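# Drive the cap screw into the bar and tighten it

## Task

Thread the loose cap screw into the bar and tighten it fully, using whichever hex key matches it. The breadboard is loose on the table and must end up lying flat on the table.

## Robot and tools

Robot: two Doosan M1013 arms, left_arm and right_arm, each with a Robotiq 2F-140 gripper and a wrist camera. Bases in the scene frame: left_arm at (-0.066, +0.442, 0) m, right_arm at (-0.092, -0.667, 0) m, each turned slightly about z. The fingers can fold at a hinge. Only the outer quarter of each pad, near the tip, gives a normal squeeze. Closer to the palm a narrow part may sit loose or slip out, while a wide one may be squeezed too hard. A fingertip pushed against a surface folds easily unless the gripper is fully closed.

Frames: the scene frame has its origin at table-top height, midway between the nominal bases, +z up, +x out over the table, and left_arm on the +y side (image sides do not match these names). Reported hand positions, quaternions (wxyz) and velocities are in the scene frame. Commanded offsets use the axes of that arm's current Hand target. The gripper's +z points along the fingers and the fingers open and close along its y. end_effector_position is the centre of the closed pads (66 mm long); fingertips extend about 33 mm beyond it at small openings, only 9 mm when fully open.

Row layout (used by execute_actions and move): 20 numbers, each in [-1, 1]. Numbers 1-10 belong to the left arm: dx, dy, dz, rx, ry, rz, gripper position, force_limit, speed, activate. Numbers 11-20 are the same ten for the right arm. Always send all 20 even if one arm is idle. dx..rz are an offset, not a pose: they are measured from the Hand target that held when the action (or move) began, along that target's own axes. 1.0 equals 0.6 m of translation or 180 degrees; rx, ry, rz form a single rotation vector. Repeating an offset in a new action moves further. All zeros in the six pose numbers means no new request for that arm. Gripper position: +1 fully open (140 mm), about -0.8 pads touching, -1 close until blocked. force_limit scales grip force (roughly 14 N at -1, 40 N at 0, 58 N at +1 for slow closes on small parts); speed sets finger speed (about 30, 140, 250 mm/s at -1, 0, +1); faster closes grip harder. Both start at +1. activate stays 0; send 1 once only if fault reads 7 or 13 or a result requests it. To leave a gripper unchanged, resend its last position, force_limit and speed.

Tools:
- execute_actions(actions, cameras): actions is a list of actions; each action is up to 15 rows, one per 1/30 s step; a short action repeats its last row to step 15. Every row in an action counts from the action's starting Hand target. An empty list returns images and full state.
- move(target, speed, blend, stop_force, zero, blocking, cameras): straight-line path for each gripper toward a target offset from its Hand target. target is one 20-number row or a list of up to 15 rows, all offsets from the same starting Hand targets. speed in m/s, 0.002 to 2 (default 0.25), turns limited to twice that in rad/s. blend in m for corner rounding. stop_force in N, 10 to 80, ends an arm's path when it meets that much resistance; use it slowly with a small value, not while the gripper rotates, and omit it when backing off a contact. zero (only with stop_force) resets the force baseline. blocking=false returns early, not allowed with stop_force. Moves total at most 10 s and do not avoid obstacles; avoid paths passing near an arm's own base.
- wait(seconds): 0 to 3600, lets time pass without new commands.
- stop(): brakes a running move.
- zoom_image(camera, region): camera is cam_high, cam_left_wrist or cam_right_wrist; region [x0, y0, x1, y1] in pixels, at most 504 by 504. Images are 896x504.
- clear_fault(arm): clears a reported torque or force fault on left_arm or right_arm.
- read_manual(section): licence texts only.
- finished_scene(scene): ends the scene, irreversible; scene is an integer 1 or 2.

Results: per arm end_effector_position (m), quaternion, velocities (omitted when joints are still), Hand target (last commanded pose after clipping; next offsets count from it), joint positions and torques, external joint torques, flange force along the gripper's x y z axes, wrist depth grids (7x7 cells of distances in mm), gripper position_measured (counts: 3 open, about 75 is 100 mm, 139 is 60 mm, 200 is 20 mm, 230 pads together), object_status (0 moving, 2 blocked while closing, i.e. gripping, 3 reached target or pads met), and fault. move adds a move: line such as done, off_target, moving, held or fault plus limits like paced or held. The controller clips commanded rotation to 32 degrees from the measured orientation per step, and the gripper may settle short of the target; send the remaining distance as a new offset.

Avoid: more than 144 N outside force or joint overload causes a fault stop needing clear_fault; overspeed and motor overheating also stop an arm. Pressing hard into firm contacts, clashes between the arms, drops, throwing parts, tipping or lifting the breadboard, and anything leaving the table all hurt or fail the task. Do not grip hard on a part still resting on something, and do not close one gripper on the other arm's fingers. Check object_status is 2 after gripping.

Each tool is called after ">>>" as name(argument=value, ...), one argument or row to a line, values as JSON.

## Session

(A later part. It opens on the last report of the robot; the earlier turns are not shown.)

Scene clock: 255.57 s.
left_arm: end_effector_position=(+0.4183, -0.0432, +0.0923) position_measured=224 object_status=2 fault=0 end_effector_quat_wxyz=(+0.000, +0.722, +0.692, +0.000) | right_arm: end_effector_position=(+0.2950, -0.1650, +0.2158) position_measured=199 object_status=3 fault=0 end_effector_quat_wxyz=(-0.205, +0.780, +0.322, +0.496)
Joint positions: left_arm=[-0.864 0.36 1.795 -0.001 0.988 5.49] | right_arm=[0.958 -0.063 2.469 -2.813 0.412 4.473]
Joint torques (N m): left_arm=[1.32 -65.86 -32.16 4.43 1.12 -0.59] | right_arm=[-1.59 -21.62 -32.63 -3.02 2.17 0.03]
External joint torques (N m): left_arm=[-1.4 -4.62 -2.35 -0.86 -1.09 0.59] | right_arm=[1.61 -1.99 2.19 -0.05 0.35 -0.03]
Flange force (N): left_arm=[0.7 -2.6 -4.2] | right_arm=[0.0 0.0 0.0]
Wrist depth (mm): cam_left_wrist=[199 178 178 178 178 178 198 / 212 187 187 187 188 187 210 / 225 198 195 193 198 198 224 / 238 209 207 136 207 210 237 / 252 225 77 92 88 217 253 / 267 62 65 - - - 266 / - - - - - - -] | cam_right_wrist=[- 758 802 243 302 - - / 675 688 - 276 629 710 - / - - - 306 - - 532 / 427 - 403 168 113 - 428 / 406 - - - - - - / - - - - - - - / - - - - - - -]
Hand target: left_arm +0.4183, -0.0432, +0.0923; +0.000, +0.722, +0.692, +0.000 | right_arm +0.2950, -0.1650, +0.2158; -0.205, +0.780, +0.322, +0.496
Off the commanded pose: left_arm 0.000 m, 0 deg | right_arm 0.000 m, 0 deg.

>>> move(
  target=[0,0,0.008,0,0,0,-0.98,0.5,-1,0,0,0,0,0,0,0,-0.55,-0.5,0,0],
  speed=0.008,
  stop_force=15,
  cameras=["cam_left_wrist","cam_right_wrist"],
)

>>> zoom_image(
  camera="cam_right_wrist",
  region=[435, 200, 485, 260],
)

>>> zoom_image(
  camera="cam_left_wrist",
  region=[450, 195, 500, 265],
)

Scene clock: 256.73 s.
left_arm: end_effector_position=(+0.4184, -0.0433, +0.0919) position_measured=224 object_status=2 fault=0 end_effector_quat_wxyz=(+0.000, +0.722, +0.692, +0.000) | right_arm: end_effector_position=(+0.2950, -0.1650, +0.2158) position_measured=199 object_status=3 fault=0 end_effector_quat_wxyz=(-0.205, +0.780, +0.322, +0.496)
Joint positions: left_arm=[-0.864 0.36 1.795 -0.001 0.987 5.49] | right_arm=[0.958 -0.063 2.469 -2.813 0.412 4.473]
Joint torques (N m): left_arm=[2.92 -48.91 -21.58 5.32 0.94 -0.56] | right_arm=[-1.47 -21.67 -32.64 -3.03 2.21 0.05]
External joint torques (N m): left_arm=[-3.06 -21.31 -12.93 -1.75 -0.92 0.56] | right_arm=[1.54 -1.89 2.44 -0.01 0.29 -0.05]
Flange force (N): left_arm=[0.0 -5.4 -28.3] | right_arm=[0.0 0.0 0.0]
Wrist depth (mm): cam_left_wrist=[198 178 178 178 178 178 197 / 211 187 187 187 187 189 209 / 224 197 196 195 197 198 221 / 237 210 210 137 207 210 237 / 252 226 77 92 88 218 252 / 266 62 65 - - - 266 / - - - - - - -] | cam_right_wrist=[922 - 810 243 758 - - / 652 - - 276 610 644 - / - 524 510 312 513 - - / 438 445 407 168 113 437 409 / - - - - - - 382 / - - - - - - - / - - - - - - -]
Hand target: left_arm +0.4184, -0.0433, +0.0919; +0.000, +0.722, +0.692, +0.000 (not the last commanded pose) | right_arm +0.2950, -0.1650, +0.2158; -0.205, +0.780, +0.322, +0.496
Off the commanded pose: left_arm 0.004 m, 0 deg | right_arm 0.000 m, 0 deg.
move: contact (left_arm)

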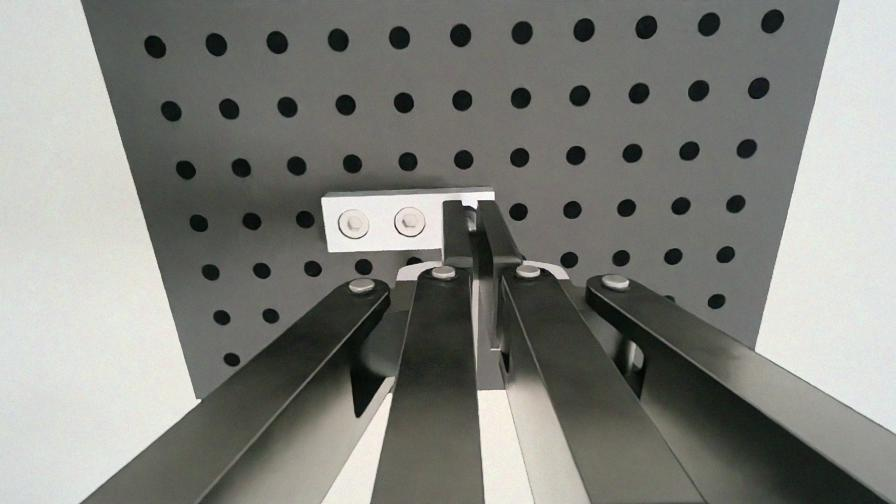

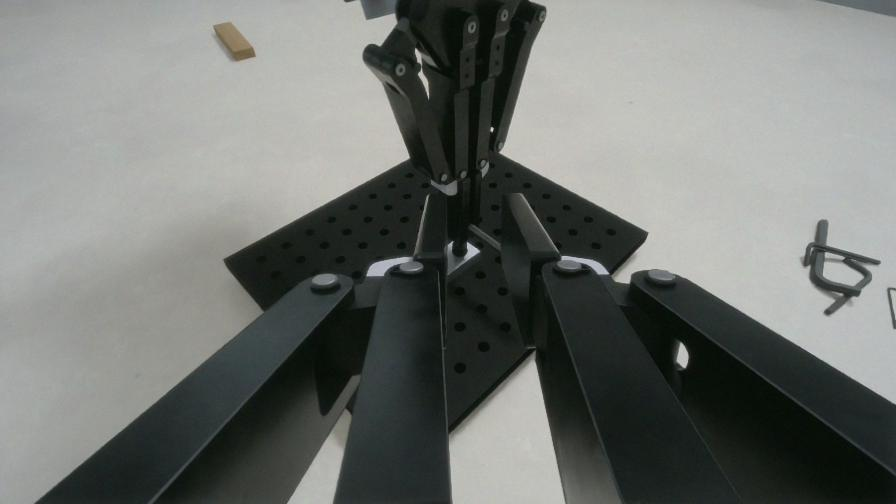

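Scaled by 8.400 from the camera's image (finer frame: 1280x720).

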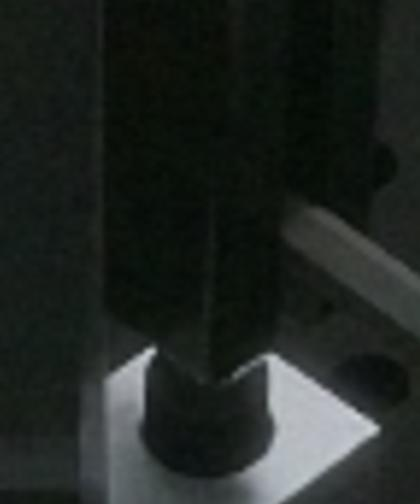

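Scaled by 7.200 from the camera's image (finer frame: 1280x720).

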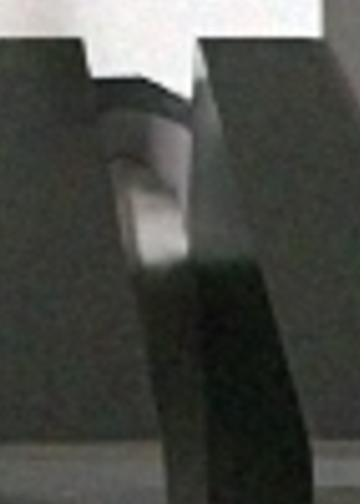

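>>> move(
  target=[0,0,-0.0012,0,0,0.028,-0.98,0.5,-1,0,0,0,0,0,0,0,-0.55,-0.5,0,0],
  speed=0.05,
)

>>> move(
  target=[0,0,0.008,0,0,0,-0.98,0.5,-1,0,0,0,0,0,0,0,-0.55,-0.5,0,0],
  speed=0.008,
  stop_force=12,
)

Scene clock: 259.33 s.
left_arm: end_effector_position=(+0.4184, -0.0433, +0.0926) position_measured=224 object_status=2 fault=0 end_effector_quat_wxyz=(+0.000, +0.752, +0.660, +0.000) | right_arm: end_effector_position=(+0.2950, -0.1650, +0.2158) position_measured=199 object_status=3 fault=0 end_effector_quat_wxyz=(-0.205, +0.780, +0.322, +0.496)
Joint positions: left_arm=[-0.864 0.359 1.794 -0.001 0.988 5.578] | right_arm=[0.958 -0.063 2.469 -2.813 0.412 4.473]
Joint torques (N m): left_arm=[-0.67 -70.04 -36.01 3.64 0.36 -0.56] | right_arm=[-1.48 -21.81 -32.55 -2.99 2.15 0.09]
External joint torques (N m): left_arm=[0.64 -0.39 1.46 -0.06 -0.33 0.56] | right_arm=[1.56 -1.7 2.16 -0.07 0.35 -0.1]
Flange force (N): left_arm=[3.6 -1.8 1.4] | right_arm=[0.0 0.0 0.0]
Wrist depth (mm): cam_left_wrist=[179 177 177 178 177 178 200 / 210 188 187 187 188 188 210 / 223 198 198 195 199 198 223 / 237 212 208 137 207 211 238 / 251 245 77 92 88 219 253 / 266 62 65 - - - 267 / - - - - - - -] | cam_right_wrist=[- 909 - 247 - 800 - / - - 692 277 - - 609 / 540 - - 310 - 517 529 / - 459 - 168 113 453 426 / - - - - - - - / - - - - - - - / - - - - - - -]
Hand target: left_arm +0.4184, -0.0433, +0.0926; +0.000, +0.752, +0.660, +0.000 | right_arm +0.2950, -0.1650, +0.2158; -0.205, +0.780, +0.322, +0.496
Off the commanded pose: left_arm 0.000 m, 0 deg | right_arm 0.000 m, 0 deg.
move: done

Scene clock: 260.03 s.
left_arm: end_effector_position=(+0.4186, -0.0435, +0.0920) position_measured=224 object_status=2 fault=0 end_effector_quat_wxyz=(+0.000, +0.752, +0.660, +0.000) | right_arm: end_effector_position=(+0.2950, -0.1650, +0.2158) position_measured=199 object_status=3 fault=0 end_effector_quat_wxyz=(-0.205, +0.780, +0.322, +0.496)
Joint positions: left_arm=[-0.864 0.36 1.795 -0.001 0.986 5.578] | right_arm=[0.958 -0.063 2.469 -2.813 0.412 4.473]
Joint torques (N m): left_arm=[1.5 -69.74 -35.99 4.65 0.47 -0.56] | right_arm=[-1.56 -21.67 -32.85 -3 2.17 0.06]
External joint torques (N m): left_arm=[-1.47 -0.75 1.45 -1.07 -0.45 0.56] | right_arm=[1.53 -1.9 2.66 -0.03 0.33 -0.06]
Flange force (N): left_arm=[1.6 -4.3 1.3] | right_arm=[0.0 0.0 0.0]
Wrist depth (mm): cam_left_wrist=[179 177 177 178 177 178 198 / 209 187 186 187 186 187 210 / 223 197 195 195 197 196 223 / 236 210 207 137 207 210 237 / 253 246 77 92 88 217 253 / 266 62 65 - - - 266 / - - - - - - -] | cam_right_wrist=[- 912 785 234 285 810 805 / - 644 - 276 - 635 - / - 546 - 315 - - 505 / 403 - - 168 402 - 420 / 395 - - - - - - / - - - - - - - / - - - - - - -]
Hand target: left_arm +0.4186, -0.0435, +0.0921; +0.000, +0.752, +0.660, +0.000 (not the last commanded pose) | right_arm +0.2950, -0.1650, +0.2158; -0.205, +0.780, +0.322, +0.496
Off the commanded pose: left_arm 0.004 m, 0 deg | right_arm 0.000 m, 0 deg.
move: contact (left_arm)

>>> move(
  target=[-0.0015,-0.0003,-0.001,0,0,0,-0.98,0.5,-1,0,0,0,0,0,0,0,-0.55,-0.5,0,0],
  speed=0.05,
)

>>> move(
  target=[0,0,0.008,0,0,0,-0.98,0.5,-1,0,0,0,0,0,0,0,-0.55,-0.5,0,0],
  speed=0.006,
  stop_force=10,
)

>>> move(
  target=[0,0,0,0,0,0.04,-0.98,0.5,-1,0,0,0,0,0,0,0,-0.55,-0.5,0,0],
  speed=0.08,
)

>>> move(
  target=[0,0,0,0,0,0.04,-0.98,0.5,-1,0,0,0,0,0,0,0,-0.55,-0.5,0,0],
  speed=0.08,
)

>>> move(
  target=[0,0,0,0,0,0.04,-0.98,0.5,-1,0,0,0,0,0,0,0,-0.55,-0.5,0,0],
  speed=0.08,
  cameras=["cam_left_wrist"],
)

>>> zoom_image(
  camera="cam_left_wrist",
  region=[450, 195, 500, 265],
)

Scene clock: 261.70 s.
left_arm: end_effector_position=(+0.4183, -0.0444, +0.0927) position_measured=224 object_status=2 fault=0 end_effector_quat_wxyz=(+0.000, +0.752, +0.660, +0.000) | right_arm: end_effector_position=(+0.2950, -0.1650, +0.2158) position_measured=199 object_status=3 fault=0 end_effector_quat_wxyz=(-0.205, +0.780, +0.322, +0.496)
Joint positions: left_arm=[-0.865 0.36 1.793 -0.001 0.988 5.577] | right_arm=[0.958 -0.063 2.469 -2.813 0.412 4.473]
Joint torques (N m): left_arm=[-1.23 -69.13 -36.26 3.47 -0.07 -0.54] | right_arm=[-1.13 -21.55 -32.61 -3.01 2.17 0.06]
External joint torques (N m): left_arm=[1.34 -1.5 1.73 0.11 0.1 0.54] | right_arm=[1.07 -1.99 2.6 -0.01 0.32 -0.06]
Flange force (N): left_arm=[5.5 -2.6 -0.1] | right_arm=[0.0 0.0 0.0]
Wrist depth (mm): cam_left_wrist=[180 178 178 178 178 178 199 / 210 188 188 188 187 187 210 / 223 198 197 195 198 199 225 / 238 212 208 136 207 211 238 / 252 247 77 92 88 219 253 / 269 62 65 - - - 266 / - - - - - - -] | cam_right_wrist=[880 - - 242 - 763 - / - 672 640 277 621 630 - / 542 - 520 310 - 527 482 / 430 - - 168 113 425 425 / 404 - - - - - - / - - - - - - - / - - - - - - -]
Hand target: left_arm +0.4183, -0.0444, +0.0927; +0.000, +0.752, +0.660, +0.000 | right_arm +0.2950, -0.1650, +0.2158; -0.205, +0.780, +0.322, +0.496
Off the commanded pose: left_arm 0.000 m, 0 deg | right_arm 0.000 m, 0 deg.
move: done

Scene clock: 262.40 s.
left_arm: end_effector_position=(+0.4184, -0.0446, +0.0922) position_measured=224 object_status=2 fault=0 end_effector_quat_wxyz=(+0.000, +0.752, +0.660, +0.000) | right_arm: end_effector_position=(+0.2950, -0.1650, +0.2158) position_measured=199 object_status=3 fault=0 end_effector_quat_wxyz=(-0.205, +0.780, +0.322, +0.496)
Joint positions: left_arm=[-0.865 0.361 1.793 -0.001 0.987 5.577] | right_arm=[0.958 -0.063 2.469 -2.813 0.412 4.473]
Joint torques (N m): left_arm=[-1.92 -55.99 -29.26 3.14 -1.1 -0.59] | right_arm=[-1.14 -21.63 -32.71 -2.99 2.18 0.11]
External joint torques (N m): left_arm=[1.9 -14.53 -5.24 0.43 1.12 0.59] | right_arm=[1.13 -1.96 2.33 -0.06 0.33 -0.11]
Flange force (N): left_arm=[8.1 -4.5 -19.4] | right_arm=[0.0 0.0 0.0]
Wrist depth (mm): cam_left_wrist=[180 177 178 177 178 177 197 / 209 187 187 187 187 187 210 / 223 197 197 195 199 198 224 / 238 212 207 136 208 209 236 / 252 246 77 92 88 218 253 / 266 62 65 - - - 266 / - - - - - - -] | cam_right_wrist=[- 892 - 246 285 - - / 606 619 590 277 - - - / 528 560 - 314 474 - 476 / 449 - - 168 114 - 411 / - - - - - 93 376 / - - - - - - - / - - - - - - -]
Hand target: left_arm +0.4184, -0.0446, +0.0922; +0.000, +0.752, +0.660, +0.000 (not the last commanded pose) | right_arm +0.2950, -0.1650, +0.2158; -0.205, +0.780, +0.322, +0.496
Off the commanded pose: left_arm 0.004 m, 0 deg | right_arm 0.000 m, 0 deg.
move: contact (left_arm)

Scene clock: 263.53 s.
left_arm: end_effector_position=(+0.4184, -0.0446, +0.0922) position_measured=224 object_status=2 fault=0 end_effector_quat_wxyz=(+0.000, +0.792, +0.611, +0.000) | right_arm: end_effector_position=(+0.2950, -0.1650, +0.2158) position_measured=199 object_status=3 fault=0 end_effector_quat_wxyz=(-0.205, +0.780, +0.322, +0.496)
Joint positions: left_arm=[-0.865 0.361 1.793 -0.001 0.987 5.702] | right_arm=[0.958 -0.063 2.469 -2.813 0.412 4.473]
Joint torques (N m): left_arm=[-3.87 -69.54 -38.18 2.26 -1.07 -0.55] | right_arm=[-1.56 -22.01 -32.73 -2.99 2.18 0.1]
External joint torques (N m): left_arm=[3.8 -0.62 3.83 1.31 1.09 0.55] | right_arm=[1.57 -1.61 2.34 -0.06 0.33 -0.1]
Flange force (N): left_arm=[9.3 -3.3 0.6] | right_arm=[0.0 0.0 0.0]
Wrist depth (mm): cam_left_wrist=[177 177 177 177 178 177 198 / 191 187 187 188 187 187 209 / 223 198 198 195 200 198 221 / 237 210 204 136 207 210 235 / 253 249 77 92 88 217 253 / 265 62 65 - - - 266 / - - - - - - -] | cam_right_wrist=[805 832 - 240 723 - - / 647 645 - 280 629 - 624 / 549 - - 318 543 - - / - - - 169 123 - - / - - - - - 94 371 / - - - - - - - / - - - - - - -]
Hand target: left_arm +0.4184, -0.0446, +0.0922; +0.000, +0.792, +0.611, +0.000 | right_arm +0.2950, -0.1650, +0.2158; -0.205, +0.780, +0.322, +0.496
Off the commanded pose: left_arm 0.000 m, 0 deg | right_arm 0.000 m, 0 deg.
move: done

Scene clock: 264.67 s.
left_arm: end_effector_position=(+0.4185, -0.0446, +0.0922) position_measured=224 object_status=2 fault=0 end_effector_quat_wxyz=(+0.000, +0.828, +0.560, +0.000) | right_arm: end_effector_position=(+0.2950, -0.1650, +0.2158) position_measured=199 object_status=3 fault=0 end_effector_quat_wxyz=(-0.205, +0.780, +0.322, +0.496)
Joint positions: left_arm=[-0.865 0.361 1.793 -0.001 0.987 5.828] | right_arm=[0.958 -0.063 2.469 -2.813 0.412 4.473]
Joint torques (N m): left_arm=[-4.65 -67.41 -36.2 1.92 -0.7 -0.52] | right_arm=[-1.09 -21.94 -32.85 -3.03 2.2 0.03]
External joint torques (N m): left_arm=[4.71 -3.28 1.6 1.67 0.71 0.52] | right_arm=[1.12 -1.76 2.4 -0.03 0.32 -0.03]
Flange force (N): left_arm=[9.7 -3.4 -2.9] | right_arm=[0.0 0.0 0.0]
Wrist depth (mm): cam_left_wrist=[177 178 177 178 178 178 199 / 187 187 186 186 187 186 210 / 221 197 198 195 198 198 220 / 237 210 205 136 207 209 232 / 253 249 77 92 88 218 252 / 269 62 65 - - - 267 / - - - - - - -] | cam_right_wrist=[- - - 242 283 - - / - 639 - 283 - - - / - 559 - 318 466 - 487 / - - 422 167 123 - 440 / 373 - - - - - - / - - - - - - - / - - - - - - -]
Hand target: left_arm +0.4184, -0.0446, +0.0922; +0.000, +0.828, +0.560, +0.000 | right_arm +0.2950, -0.1650, +0.2158; -0.205, +0.780, +0.322, +0.496
Off the commanded pose: left_arm 0.000 m, 0 deg | right_arm 0.000 m, 0 deg.
move: done

Scene clock: 265.80 s.
left_arm: end_effector_position=(+0.4184, -0.0446, +0.0922) position_measured=224 object_status=2 fault=0 end_effector_quat_wxyz=(+0.000, +0.862, +0.507, +0.000) | right_arm: end_effector_position=(+0.2950, -0.1650, +0.2158) position_measured=199 object_status=3 fault=0 end_effector_quat_wxyz=(-0.205, +0.780, +0.322, +0.496)
Joint positions: left_arm=[-0.865 0.361 1.793 -0.001 0.987 5.954] | right_arm=[0.958 -0.063 2.469 -2.813 0.412 4.473]
Joint torques (N m): left_arm=[-5.55 -62.58 -32.52 1.71 -0.29 -0.53] | right_arm=[-1.3 -21.83 -32.71 -2.95 2.16 0.03]
External joint torques (N m): left_arm=[5.53 -7.86 -2.02 1.87 0.29 0.53] | right_arm=[1.29 -1.76 2.34 -0.11 0.36 -0.03]
Flange force (N): left_arm=[10.2 -3.5 -9.3] | right_arm=[0.0 0.0 0.0]
Wrist depth (mm): cam_left_wrist=[177 177 177 177 177 178 199 / 187 187 187 187 186 187 210 / 200 197 198 195 198 198 219 / 237 210 208 137 207 209 234 / 253 249 77 92 88 219 252 / 270 62 65 - - - 266 / - - - - - - -] | cam_right_wrist=[993 838 855 240 - - 790 / 613 - 567 291 590 - 624 / - - - 317 527 - 512 / 416 - - 168 119 430 444 / - - - - - - 373 / - - - 309 - - - / - - - - - - -]
Hand target: left_arm +0.4184, -0.0446, +0.0922; +0.000, +0.862, +0.507, +0.000 | right_arm +0.2950, -0.1650, +0.2158; -0.205, +0.780, +0.322, +0.496
Off the commanded pose: left_arm 0.000 m, 0 deg | right_arm 0.000 m, 0 deg.
move: done

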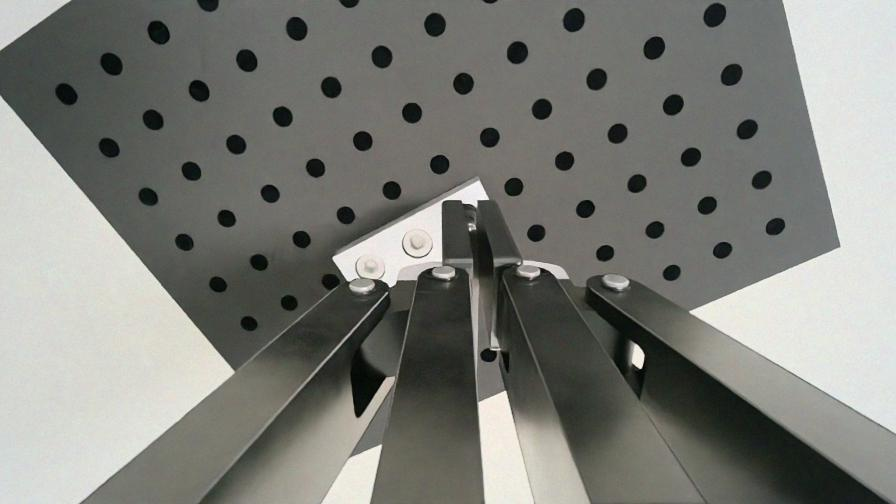

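Scaled by 7.200 from the camera's image (finer frame: 1280x720).

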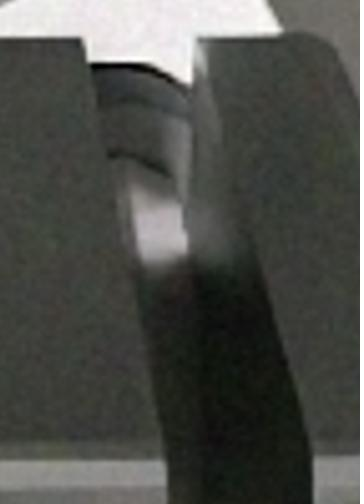

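>>> wait(
  seconds=0,
  cameras=["cam_right_wrist"],
)

>>> zoom_image(
  camera="cam_right_wrist",
  region=[440, 215, 480, 265],
)

Scene clock: 266.47 s.
left_arm: end_effector_position=(+0.4184, -0.0446, +0.0922) position_measured=224 object_status=2 fault=0 end_effector_quat_wxyz=(+0.000, +0.862, +0.507, +0.000) | right_arm: end_effector_position=(+0.2950, -0.1650, +0.2158) position_measured=199 object_status=3 fault=0 end_effector_quat_wxyz=(-0.205, +0.780, +0.322, +0.496)
Joint positions: left_arm=[-0.865 0.361 1.793 -0.001 0.987 5.954] | right_arm=[0.958 -0.063 2.469 -2.813 0.412 4.473]
Joint torques (N m): left_arm=[-5.02 -62.78 -32.21 1.76 -0.35 -0.6] | right_arm=[-1.23 -21.58 -32.7 -3.04 2.21 0]
External joint torques (N m): left_arm=[4.97 -7.95 -2.42 1.83 0.35 0.61] | right_arm=[1.13 -1.97 2.25 -0.02 0.31 0]
Flange force (N): left_arm=[9.3 -3.0 -9.8] | right_arm=[0.0 0.0 0.0]
Wrist depth (mm): cam_left_wrist=[178 177 178 177 177 178 199 / 187 187 187 187 185 187 209 / 200 198 198 195 198 198 218 / 237 209 208 136 207 210 235 / 253 250 77 92 88 217 252 / 270 62 65 - - - 266 / - - - - - - -] | cam_right_wrist=[832 - 821 243 270 - 821 / - 647 - 275 - 664 - / - - 499 320 - 506 519 / 458 - - 169 123 - - / 384 394 - - - - 376 / - - - - - - - / - - - - - - -]
Hand target: left_arm +0.4184, -0.0446, +0.0922; +0.000, +0.862, +0.507, +0.000 | right_arm +0.2950, -0.1650, +0.2158; -0.205, +0.780, +0.322, +0.496
Tool commands: left_gripper/position=-0.98 left_gripper/force_limit=+0.5 left_gripper/speed=-1.0 left_gripper/activate=+0.0 right_gripper/position=-0.55 right_gripper/force_limit=-0.5 right_gripper/speed=+0.0 right_gripper/activate=+0.0
Off the commanded pose: left_arm 0.000 m, 0 deg | right_arm 0.000 m, 0 deg.

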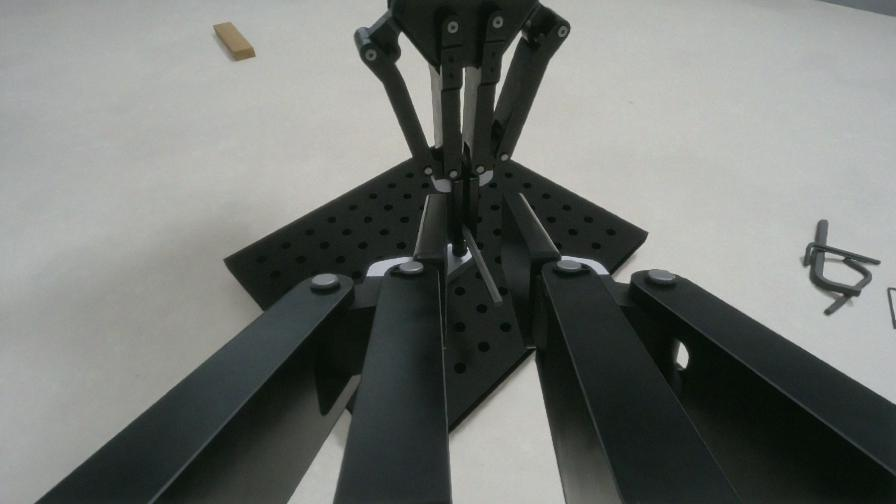

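Scaled by 10.080 from the camera's image (finer frame: 1280x720).

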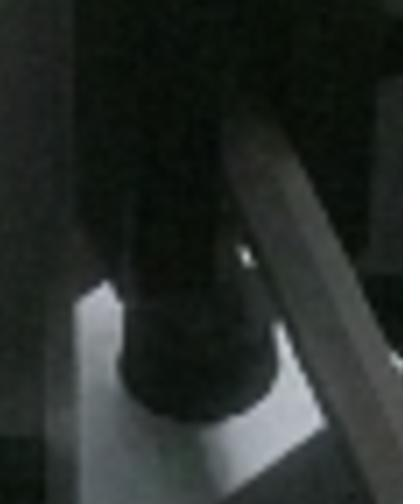

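>>> move(
  target=[0,0,0.006,0,0,0,-0.98,0.5,-1,0,0,0,0,0,0,0,-0.55,-0.5,0,0],
  speed=0.006,
  stop_force=10,
)

>>> move(
  target=[0,0,0,0,0,0.04,-0.98,0.5,-1,0,0,0,0,0,0,0,-0.55,-0.5,0,0],
  speed=0.08,
)

>>> move(
  target=[0,0,0,0,0,0.04,-0.98,0.5,-1,0,0,0,0,0,0,0,-0.55,-0.5,0,0],
  speed=0.08,
)

>>> move(
  target=[0,0,0.006,0,0,0,-0.98,0.5,-1,0,0,0,0,0,0,0,-0.55,-0.5,0,0],
  speed=0.006,
  stop_force=10,
)

Scene clock: 267.73 s.
left_arm: end_effector_position=(+0.4185, -0.0446, +0.0919) position_measured=224 object_status=2 fault=0 end_effector_quat_wxyz=(+0.000, +0.862, +0.507, +0.000) | right_arm: end_effector_position=(+0.2950, -0.1650, +0.2158) position_measured=199 object_status=3 fault=0 end_effector_quat_wxyz=(-0.205, +0.780, +0.322, +0.496)
Joint positions: left_arm=[-0.865 0.361 1.794 -0.001 0.986 5.954] | right_arm=[0.958 -0.063 2.469 -2.813 0.412 4.473]
Joint torques (N m): left_arm=[-5.75 -51.3 -26.79 1.58 -1.68 -0.56] | right_arm=[-1.42 -22.01 -32.76 -3.03 2.17 0.12]
External joint torques (N m): left_arm=[5.72 -19.29 -7.72 2 1.69 0.56] | right_arm=[1.37 -1.58 2.58 0 0.34 -0.12]
Flange force (N): left_arm=[11.4 -6.5 -26.7] | right_arm=[0.0 0.0 0.0]
Wrist depth (mm): cam_left_wrist=[178 178 178 177 178 177 199 / 187 187 187 187 187 187 209 / 200 197 197 195 198 199 218 / 237 210 207 136 207 210 234 / 252 249 77 92 88 218 253 / 268 62 65 - - - 266 / - - - - - - -] | cam_right_wrist=[- - - 244 281 754 - / - 629 - 284 586 645 - / 507 - - 322 444 517 - / - 422 - 168 130 445 - / - - - - - - - / - - - - - - - / - - - - - - -]
Hand target: left_arm +0.4185, -0.0446, +0.0919; +0.000, +0.862, +0.507, +0.000 (not the last commanded pose) | right_arm +0.2950, -0.1650, +0.2158; -0.205, +0.780, +0.322, +0.496
Off the commanded pose: left_arm 0.003 m, 0 deg | right_arm 0.000 m, 0 deg.
move: contact (left_arm)

Scene clock: 268.87 s.
left_arm: end_effector_position=(+0.4185, -0.0446, +0.0919) position_measured=224 object_status=2 fault=0 end_effector_quat_wxyz=(+0.000, +0.892, +0.452, +0.000) | right_arm: end_effector_position=(+0.2950, -0.1650, +0.2158) position_measured=199 object_status=3 fault=0 end_effector_quat_wxyz=(-0.205, +0.780, +0.322, +0.496)
Joint positions: left_arm=[-0.865 0.361 1.794 -0.001 0.986 6.079] | right_arm=[0.958 -0.063 2.469 -2.813 0.412 4.473]
Joint torques (N m): left_arm=[-5.31 -48.82 -24.38 1.66 -0.81 -0.46] | right_arm=[-1.34 -21.7 -32.77 -3.01 2.17 0.09]
External joint torques (N m): left_arm=[5.34 -21.84 -10.17 1.93 0.81 0.46] | right_arm=[1.35 -1.88 2.25 -0.06 0.35 -0.1]
Flange force (N): left_arm=[9.6 -7.1 -29.5] | right_arm=[0.0 0.0 0.0]
Wrist depth (mm): cam_left_wrist=[196 177 177 177 177 177 199 / 187 186 187 187 187 187 208 / 198 197 198 195 197 198 200 / 237 210 208 137 207 210 237 / 253 246 77 92 88 218 249 / 271 62 65 - - - 266 / - - - - - - -] | cam_right_wrist=[- - 892 244 260 - 770 / - 637 - 280 - 624 - / 516 530 536 316 - 510 500 / 445 417 - 168 114 433 - / 397 395 - - - - 383 / - - - - - - - / - - - - - - -]
Hand target: left_arm +0.4185, -0.0446, +0.0919; +0.001, +0.892, +0.452, +0.000 | right_arm +0.2950, -0.1650, +0.2158; -0.205, +0.780, +0.322, +0.496
Off the commanded pose: left_arm 0.000 m, 0 deg | right_arm 0.000 m, 0 deg.
move: done

Scene clock: 270.00 s.
left_arm: end_effector_position=(+0.4185, -0.0446, +0.0919) position_measured=224 object_status=2 fault=0 end_effector_quat_wxyz=(+0.001, +0.919, +0.395, +0.000) | right_arm: end_effector_position=(+0.2950, -0.1650, +0.2158) position_measured=199 object_status=3 fault=0 end_effector_quat_wxyz=(-0.205, +0.780, +0.322, +0.496)
Joint positions: left_arm=[-0.865 0.361 1.794 -0.001 0.986 6.205] | right_arm=[0.958 -0.063 2.469 -2.813 0.412 4.473]
Joint torques (N m): left_arm=[-5.26 -48.52 -23.21 1.6 -0.45 -0.48] | right_arm=[-0.91 -21.86 -32.74 -3.05 2.21 0.11]
External joint torques (N m): left_arm=[5.2 -22.2 -11.37 1.99 0.45 0.48] | right_arm=[0.93 -1.77 2.42 -0.01 0.31 -0.12]
Flange force (N): left_arm=[8.4 -6.6 -30.2] | right_arm=[0.0 0.0 0.0]
Wrist depth (mm): cam_left_wrist=[198 177 177 176 177 177 198 / 189 187 187 187 186 187 191 / 197 198 197 196 197 197 221 / 212 210 207 136 207 209 237 / 253 224 77 92 88 245 253 / 270 62 65 - - - 268 / - - - - - - -] | cam_right_wrist=[- 777 742 251 256 - 787 / - 647 621 281 - - - / - 523 - 311 420 - 505 / - - - 317 130 - - / 388 - - - - - 372 / - - - - - - - / - - - - - - -]
Hand target: left_arm +0.4185, -0.0446, +0.0919; +0.001, +0.919, +0.395, +0.000 | right_arm +0.2950, -0.1650, +0.2158; -0.205, +0.780, +0.322, +0.496
Off the commanded pose: left_arm 0.000 m, 0 deg | right_arm 0.000 m, 0 deg.
move: done

Scene clock: 270.67 s.
left_arm: end_effector_position=(+0.4186, -0.0447, +0.0915) position_measured=224 object_status=2 fault=0 end_effector_quat_wxyz=(+0.001, +0.919, +0.395, +0.000) | right_arm: end_effector_position=(+0.2950, -0.1650, +0.2158) position_measured=199 object_status=3 fault=0 end_effector_quat_wxyz=(-0.205, +0.780, +0.322, +0.496)
Joint positions: left_arm=[-0.865 0.361 1.794 -0.001 0.985 6.205] | right_arm=[0.958 -0.063 2.469 -2.813 0.412 4.473]
Joint torques (N m): left_arm=[-3.07 -37.59 -18.09 2.8 -1.66 -0.57] | right_arm=[-1.52 -21.81 -32.86 -2.98 2.21 0.04]
External joint torques (N m): left_arm=[3.03 -33.02 -16.38 0.78 1.66 0.57] | right_arm=[1.67 -1.9 2.56 -0.07 0.3 -0.05]
Flange force (N): left_arm=[5.5 -10.8 -46.1] | right_arm=[0.0 0.0 0.0]
Wrist depth (mm): cam_left_wrist=[199 177 177 177 177 177 199 / 189 187 187 187 187 187 190 / 197 197 197 195 198 198 221 / 212 209 207 137 207 210 238 / 252 223 77 92 88 246 253 / 270 62 65 - - - 267 / - - - - - - -] | cam_right_wrist=[880 - 873 250 - 852 861 / 619 - - 281 - - - / 530 - 518 311 - - 534 / - - - 168 113 - 422 / - - - - - 93 - / - - - - - - - / - - - - - - -]
Hand target: left_arm +0.4186, -0.0447, +0.0915; +0.001, +0.919, +0.395, +0.000 (not the last commanded pose) | right_arm +0.2950, -0.1650, +0.2158; -0.205, +0.780, +0.322, +0.496
Off the commanded pose: left_arm 0.003 m, 0 deg | right_arm 0.000 m, 0 deg.
move: contact (left_arm)

>>> move(
  target=[
    [0,0,-0.01,0,0,0,-0.98,0.5,-1,0,0,0,0,0,0,0,-0.55,-0.5,0,0],
    [0,0,-0.01,0,0,-0.4,-0.98,0.5,-1,0,0,0,0,0,0,0,-0.55,-0.5,0,0],
  ],
  speed=0.3,
  cameras=["cam_left_wrist","cam_right_wrist"],
)

>>> zoom_image(
  camera="cam_right_wrist",
  region=[440, 215, 480, 265],
)

>>> zoom_image(
  camera="cam_left_wrist",
  region=[450, 195, 500, 265],
)

Scene clock: 274.17 s.
left_arm: end_effector_position=(+0.4186, -0.0447, +0.0976) position_measured=224 object_status=2 fault=0 end_effector_quat_wxyz=(+0.000, +0.511, +0.860, -0.001) | right_arm: end_effector_position=(+0.2950, -0.1650, +0.2158) position_measured=199 object_status=3 fault=0 end_effector_quat_wxyz=(-0.205, +0.780, +0.322, +0.496)
Joint positions: left_arm=[-0.865 0.356 1.789 -0.001 0.996 4.949] | right_arm=[0.958 -0.063 2.469 -2.813 0.412 4.473]
Joint torques (N m): left_arm=[-0.48 -69.9 -36.55 3.62 0.35 -0.81] | right_arm=[-1.5 -21.85 -32.66 -3.04 2.23 0.05]
External joint torques (N m): left_arm=[0.4 -0.25 1.88 -0.05 -0.31 0.81] | right_arm=[1.56 -1.75 2.2 -0.02 0.29 -0.05]
Flange force (N): left_arm=[4.6 0.5 1.8] | right_arm=[0.0 0.0 0.0]
Wrist depth (mm): cam_left_wrist=[204 183 181 181 184 182 183 / 216 191 191 192 192 192 193 / 225 202 202 194 203 203 209 / 242 215 215 136 213 216 245 / 256 254 77 92 88 225 259 / 274 62 65 - - - 275 / - - - - - - -] | cam_right_wrist=[- - 849 233 - - - / - 664 - 257 666 - - / 557 - - 313 - - - / - - - 168 339 - 433 / 386 - - - - - 365 / - - - - - - - / - - - - - - -]
Hand target: left_arm +0.4186, -0.0447, +0.0975; +0.000, +0.511, +0.860, -0.001 | right_arm +0.2950, -0.1650, +0.2158; -0.205, +0.780, +0.322, +0.496
Off the commanded pose: left_arm 0.000 m, 0 deg | right_arm 0.000 m, 0 deg.
move: done

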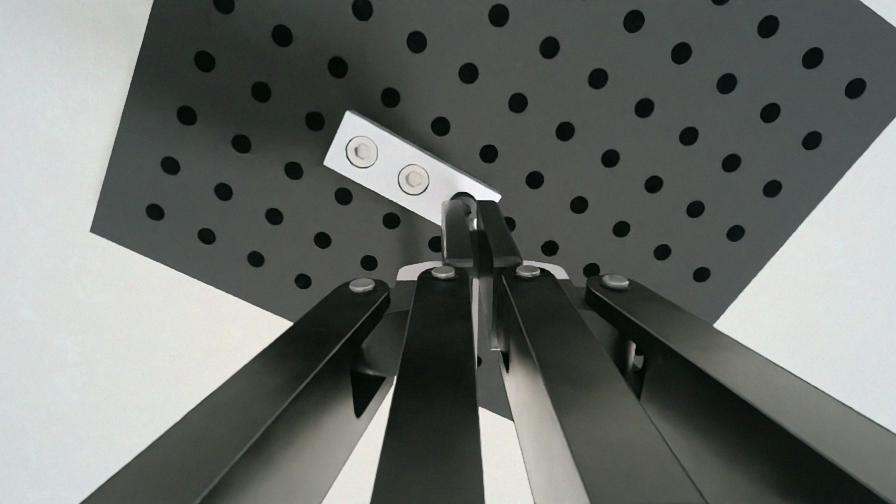

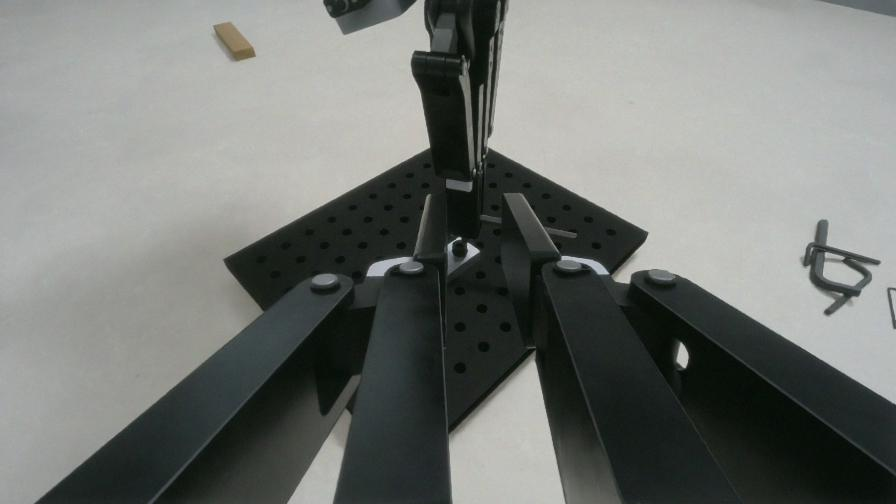

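Scaled by 10.080 from the camera's image (finer frame: 1280x720).

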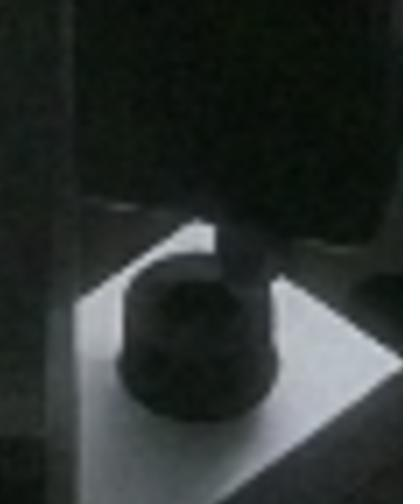

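Scaled by 7.200 from the camera's image (finer frame: 1280x720).

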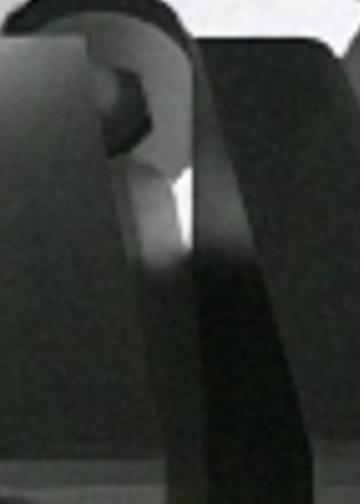

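>>> move(
  target=[0.008,0.0007,0,0,0,0,-0.98,0.5,-1,0,0,0,0,0,0,0,-0.55,-0.5,0,0],
  speed=0.05,
  cameras=["cam_left_wrist","cam_right_wrist"],
)

>>> zoom_image(
  camera="cam_right_wrist",
  region=[440, 215, 480, 265],
)

>>> zoom_image(
  camera="cam_left_wrist",
  region=[455, 195, 485, 235],
)

Scene clock: 276.37 s.
left_arm: end_effector_position=(+0.4166, -0.0403, +0.0975) position_measured=224 object_status=2 fault=0 end_effector_quat_wxyz=(+0.000, +0.511, +0.860, -0.001) | right_arm: end_effector_position=(+0.2950, -0.1650, +0.2158) position_measured=199 object_status=3 fault=0 end_effector_quat_wxyz=(-0.205, +0.780, +0.322, +0.496)
Joint positions: left_arm=[-0.863 0.35 1.798 -0.001 0.993 4.951] | right_arm=[0.958 -0.063 2.469 -2.813 0.412 4.473]
Joint torques (N m): left_arm=[-0.32 -68.95 -36.26 3.65 0.35 -0.53] | right_arm=[-1.48 -21.76 -32.66 -3.03 2.18 0.08]
External joint torques (N m): left_arm=[0.32 -0.69 1.57 -0.08 -0.32 0.53] | right_arm=[1.46 -1.66 2.5 0 0.31 -0.08]
Flange force (N): left_arm=[4.5 0.0 1.2] | right_arm=[0.0 0.0 0.0]
Wrist depth (mm): cam_left_wrist=[204 184 182 182 185 182 185 / 215 191 191 192 192 193 193 / 228 203 201 198 205 204 207 / 243 214 214 136 212 217 244 / 257 254 77 92 88 224 260 / 276 62 65 - - - 274 / - - - - - - -] | cam_right_wrist=[- - - 227 - - - / - - 661 260 - - - / 537 - - 295 - 516 509 / - - - 168 114 443 442 / - - - - - - - / - - - - - - - / - - - - - - -]
Hand target: left_arm +0.4166, -0.0403, +0.0975; +0.000, +0.511, +0.860, -0.001 | right_arm +0.2950, -0.1650, +0.2158; -0.205, +0.780, +0.322, +0.496
Off the commanded pose: left_arm 0.000 m, 0 deg | right_arm 0.000 m, 0 deg.
move: done

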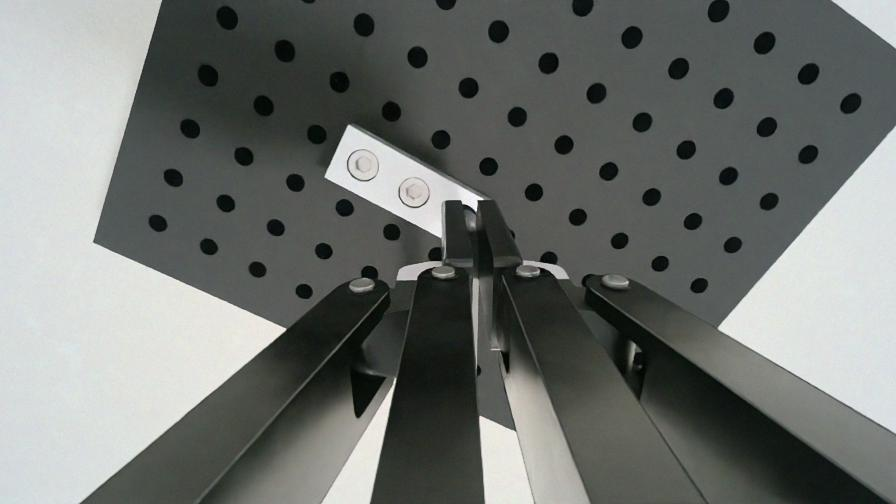

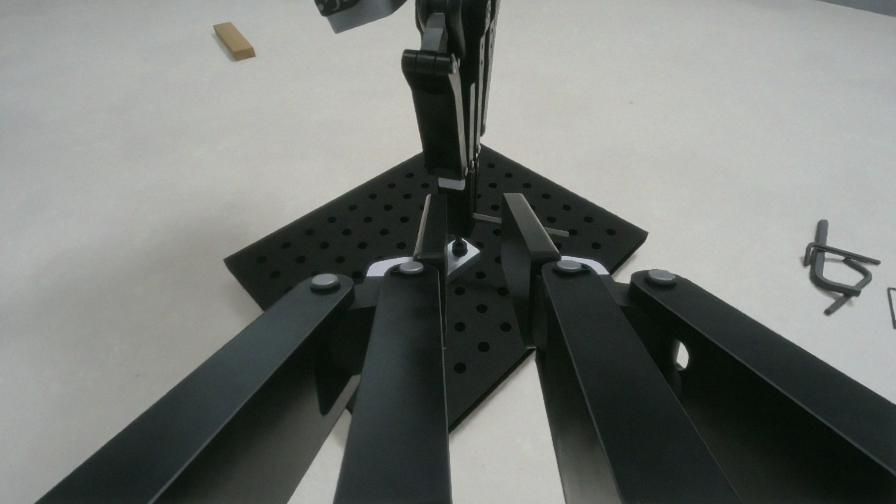

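Scaled by 10.080 from the camera's image (finer frame: 1280x720).

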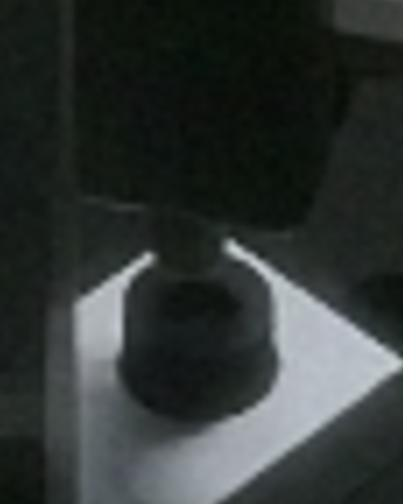

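Scaled by 12.600 from the camera's image (finer frame: 1280x720).

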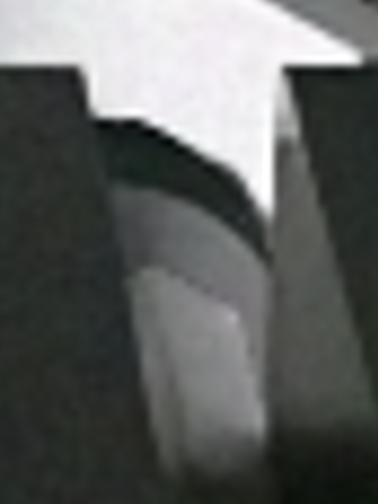

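>>> move(
  target=[-0.0133,0,-0.003,0,0,0,-0.98,0.5,-1,0,0,0,0,0,0,0,-0.55,-0.5,0,0],
  speed=0.05,
  cameras=["cam_left_wrist"],
)

>>> zoom_image(
  camera="cam_left_wrist",
  region=[450, 185, 490, 235],
)

Scene clock: 278.27 s.
left_arm: end_effector_position=(+0.4205, -0.0473, +0.0993) position_measured=224 object_status=2 fault=0 end_effector_quat_wxyz=(+0.000, +0.511, +0.860, -0.001) | right_arm: end_effector_position=(+0.2950, -0.1650, +0.2158) position_measured=199 object_status=3 fault=0 end_effector_quat_wxyz=(-0.205, +0.780, +0.322, +0.496)
Joint positions: left_arm=[-0.866 0.359 1.781 -0.001 1.001 4.948] | right_arm=[0.958 -0.063 2.469 -2.813 0.412 4.473]
Joint torques (N m): left_arm=[-0.31 -70.57 -36.29 3.61 0.37 -0.51] | right_arm=[-1.53 -21.56 -32.66 -3.02 2.19 0.1]
External joint torques (N m): left_arm=[0.33 0.19 1.58 -0.03 -0.34 0.51] | right_arm=[1.54 -2.19 2.4 -0.02 0.32 -0.1]
Flange force (N): left_arm=[3.3 0.3 2.0] | right_arm=[0.0 0.0 0.0]
Wrist depth (mm): cam_left_wrist=[205 183 183 184 184 184 185 / 218 193 191 193 194 194 194 / 226 204 203 195 205 205 226 / 243 216 217 136 215 218 246 / 259 257 77 92 88 228 262 / 276 62 65 - - - 277 / - - - - - - -] | cam_right_wrist=[821 - - 225 802 790 - / - - 652 252 659 - 624 / - - - 285 - - - / - 450 - 168 114 - - / - - - - - - - / - - - - - - - / - - - - - - -]
Hand target: left_arm +0.4204, -0.0473, +0.0993; +0.000, +0.511, +0.860, -0.001 | right_arm +0.2950, -0.1650, +0.2158; -0.205, +0.780, +0.322, +0.496
Off the commanded pose: left_arm 0.000 m, 0 deg | right_arm 0.000 m, 0 deg.
move: done

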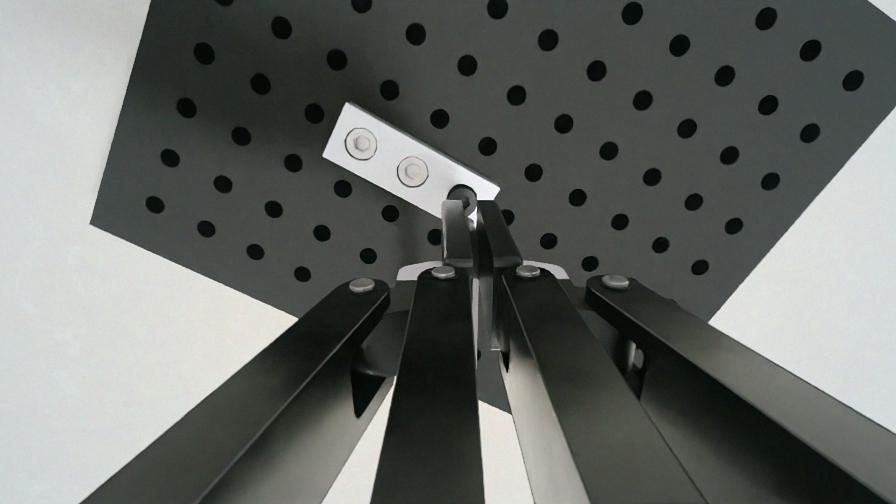

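Scaled by 10.080 from the camera's image (finer frame: 1280x720).

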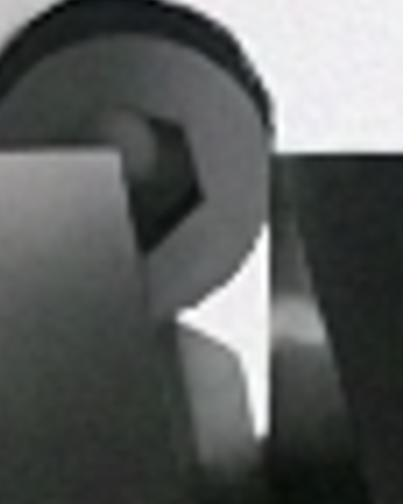

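>>> move(
  target=[0,0,0,0,0,-0.0944,-0.98,0.5,-1,0,0,0,0,0,0,0,-0.55,-0.5,0,0],
  speed=0.1,
  cameras=["cam_left_wrist"],
)

>>> zoom_image(
  camera="cam_left_wrist",
  region=[450, 185, 490, 235],
)

Scene clock: 281.00 s.
left_arm: end_effector_position=(+0.4205, -0.0473, +0.0993) position_measured=224 object_status=2 fault=0 end_effector_quat_wxyz=(+0.000, +0.378, +0.926, -0.001) | right_arm: end_effector_position=(+0.2950, -0.1650, +0.2158) position_measured=199 object_status=3 fault=0 end_effector_quat_wxyz=(-0.205, +0.780, +0.322, +0.496)
Joint positions: left_arm=[-0.865 0.359 1.781 -0.001 1.001 4.651] | right_arm=[0.958 -0.063 2.469 -2.813 0.412 4.473]
Joint torques (N m): left_arm=[-1.17 -70.4 -36.67 3.66 0.38 -0.57] | right_arm=[-1.33 -22.05 -32.8 -2.99 2.18 0.1]
External joint torques (N m): left_arm=[1.1 -0.21 1.82 -0.08 -0.34 0.57] | right_arm=[1.32 -1.59 2.66 -0.04 0.32 -0.1]
Flange force (N): left_arm=[4.1 2.5 1.9] | right_arm=[0.0 0.0 0.0]
Wrist depth (mm): cam_left_wrist=[204 183 185 183 184 184 206 / 194 193 191 192 194 194 197 / 230 203 204 196 205 205 206 / 243 244 217 136 215 218 224 / 258 257 77 92 88 227 262 / 276 62 65 - - - 277 / - - - - - - -] | cam_right_wrist=[- - - 232 883 - 867 / - - - 260 - 621 - / - 533 - 320 - - - / 437 - - 168 123 435 421 / 412 - - - - 95 - / - - - - - - - / - - - - - - -]
Hand target: left_arm +0.4204, -0.0473, +0.0993; +0.000, +0.378, +0.926, -0.001 | right_arm +0.2950, -0.1650, +0.2158; -0.205, +0.780, +0.322, +0.496
Off the commanded pose: left_arm 0.000 m, 0 deg | right_arm 0.000 m, 0 deg.
move: done

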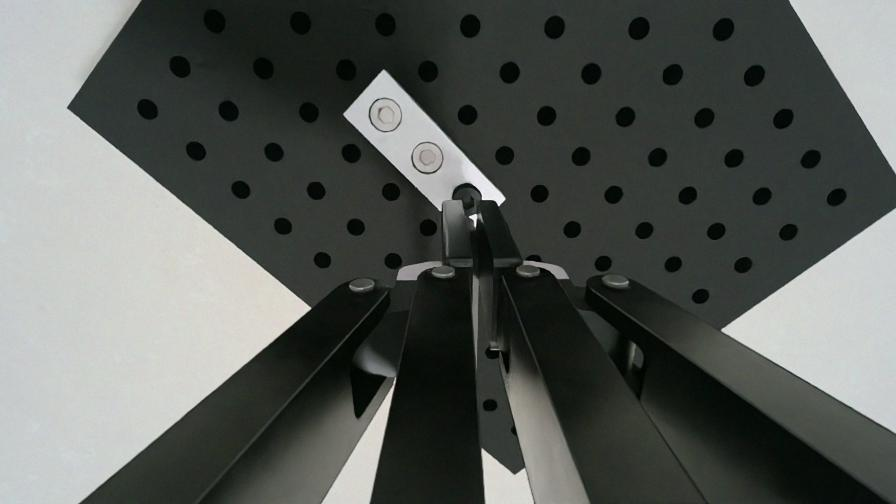

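Scaled by 10.080 from the camera's image (finer frame: 1280x720).

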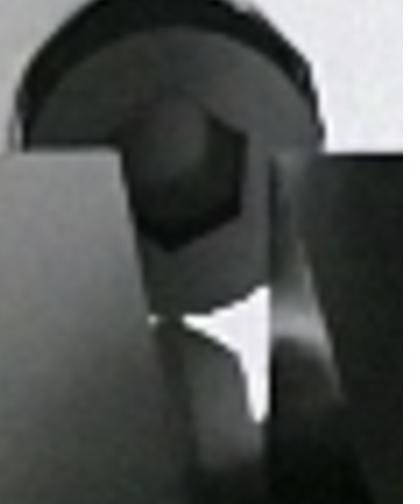

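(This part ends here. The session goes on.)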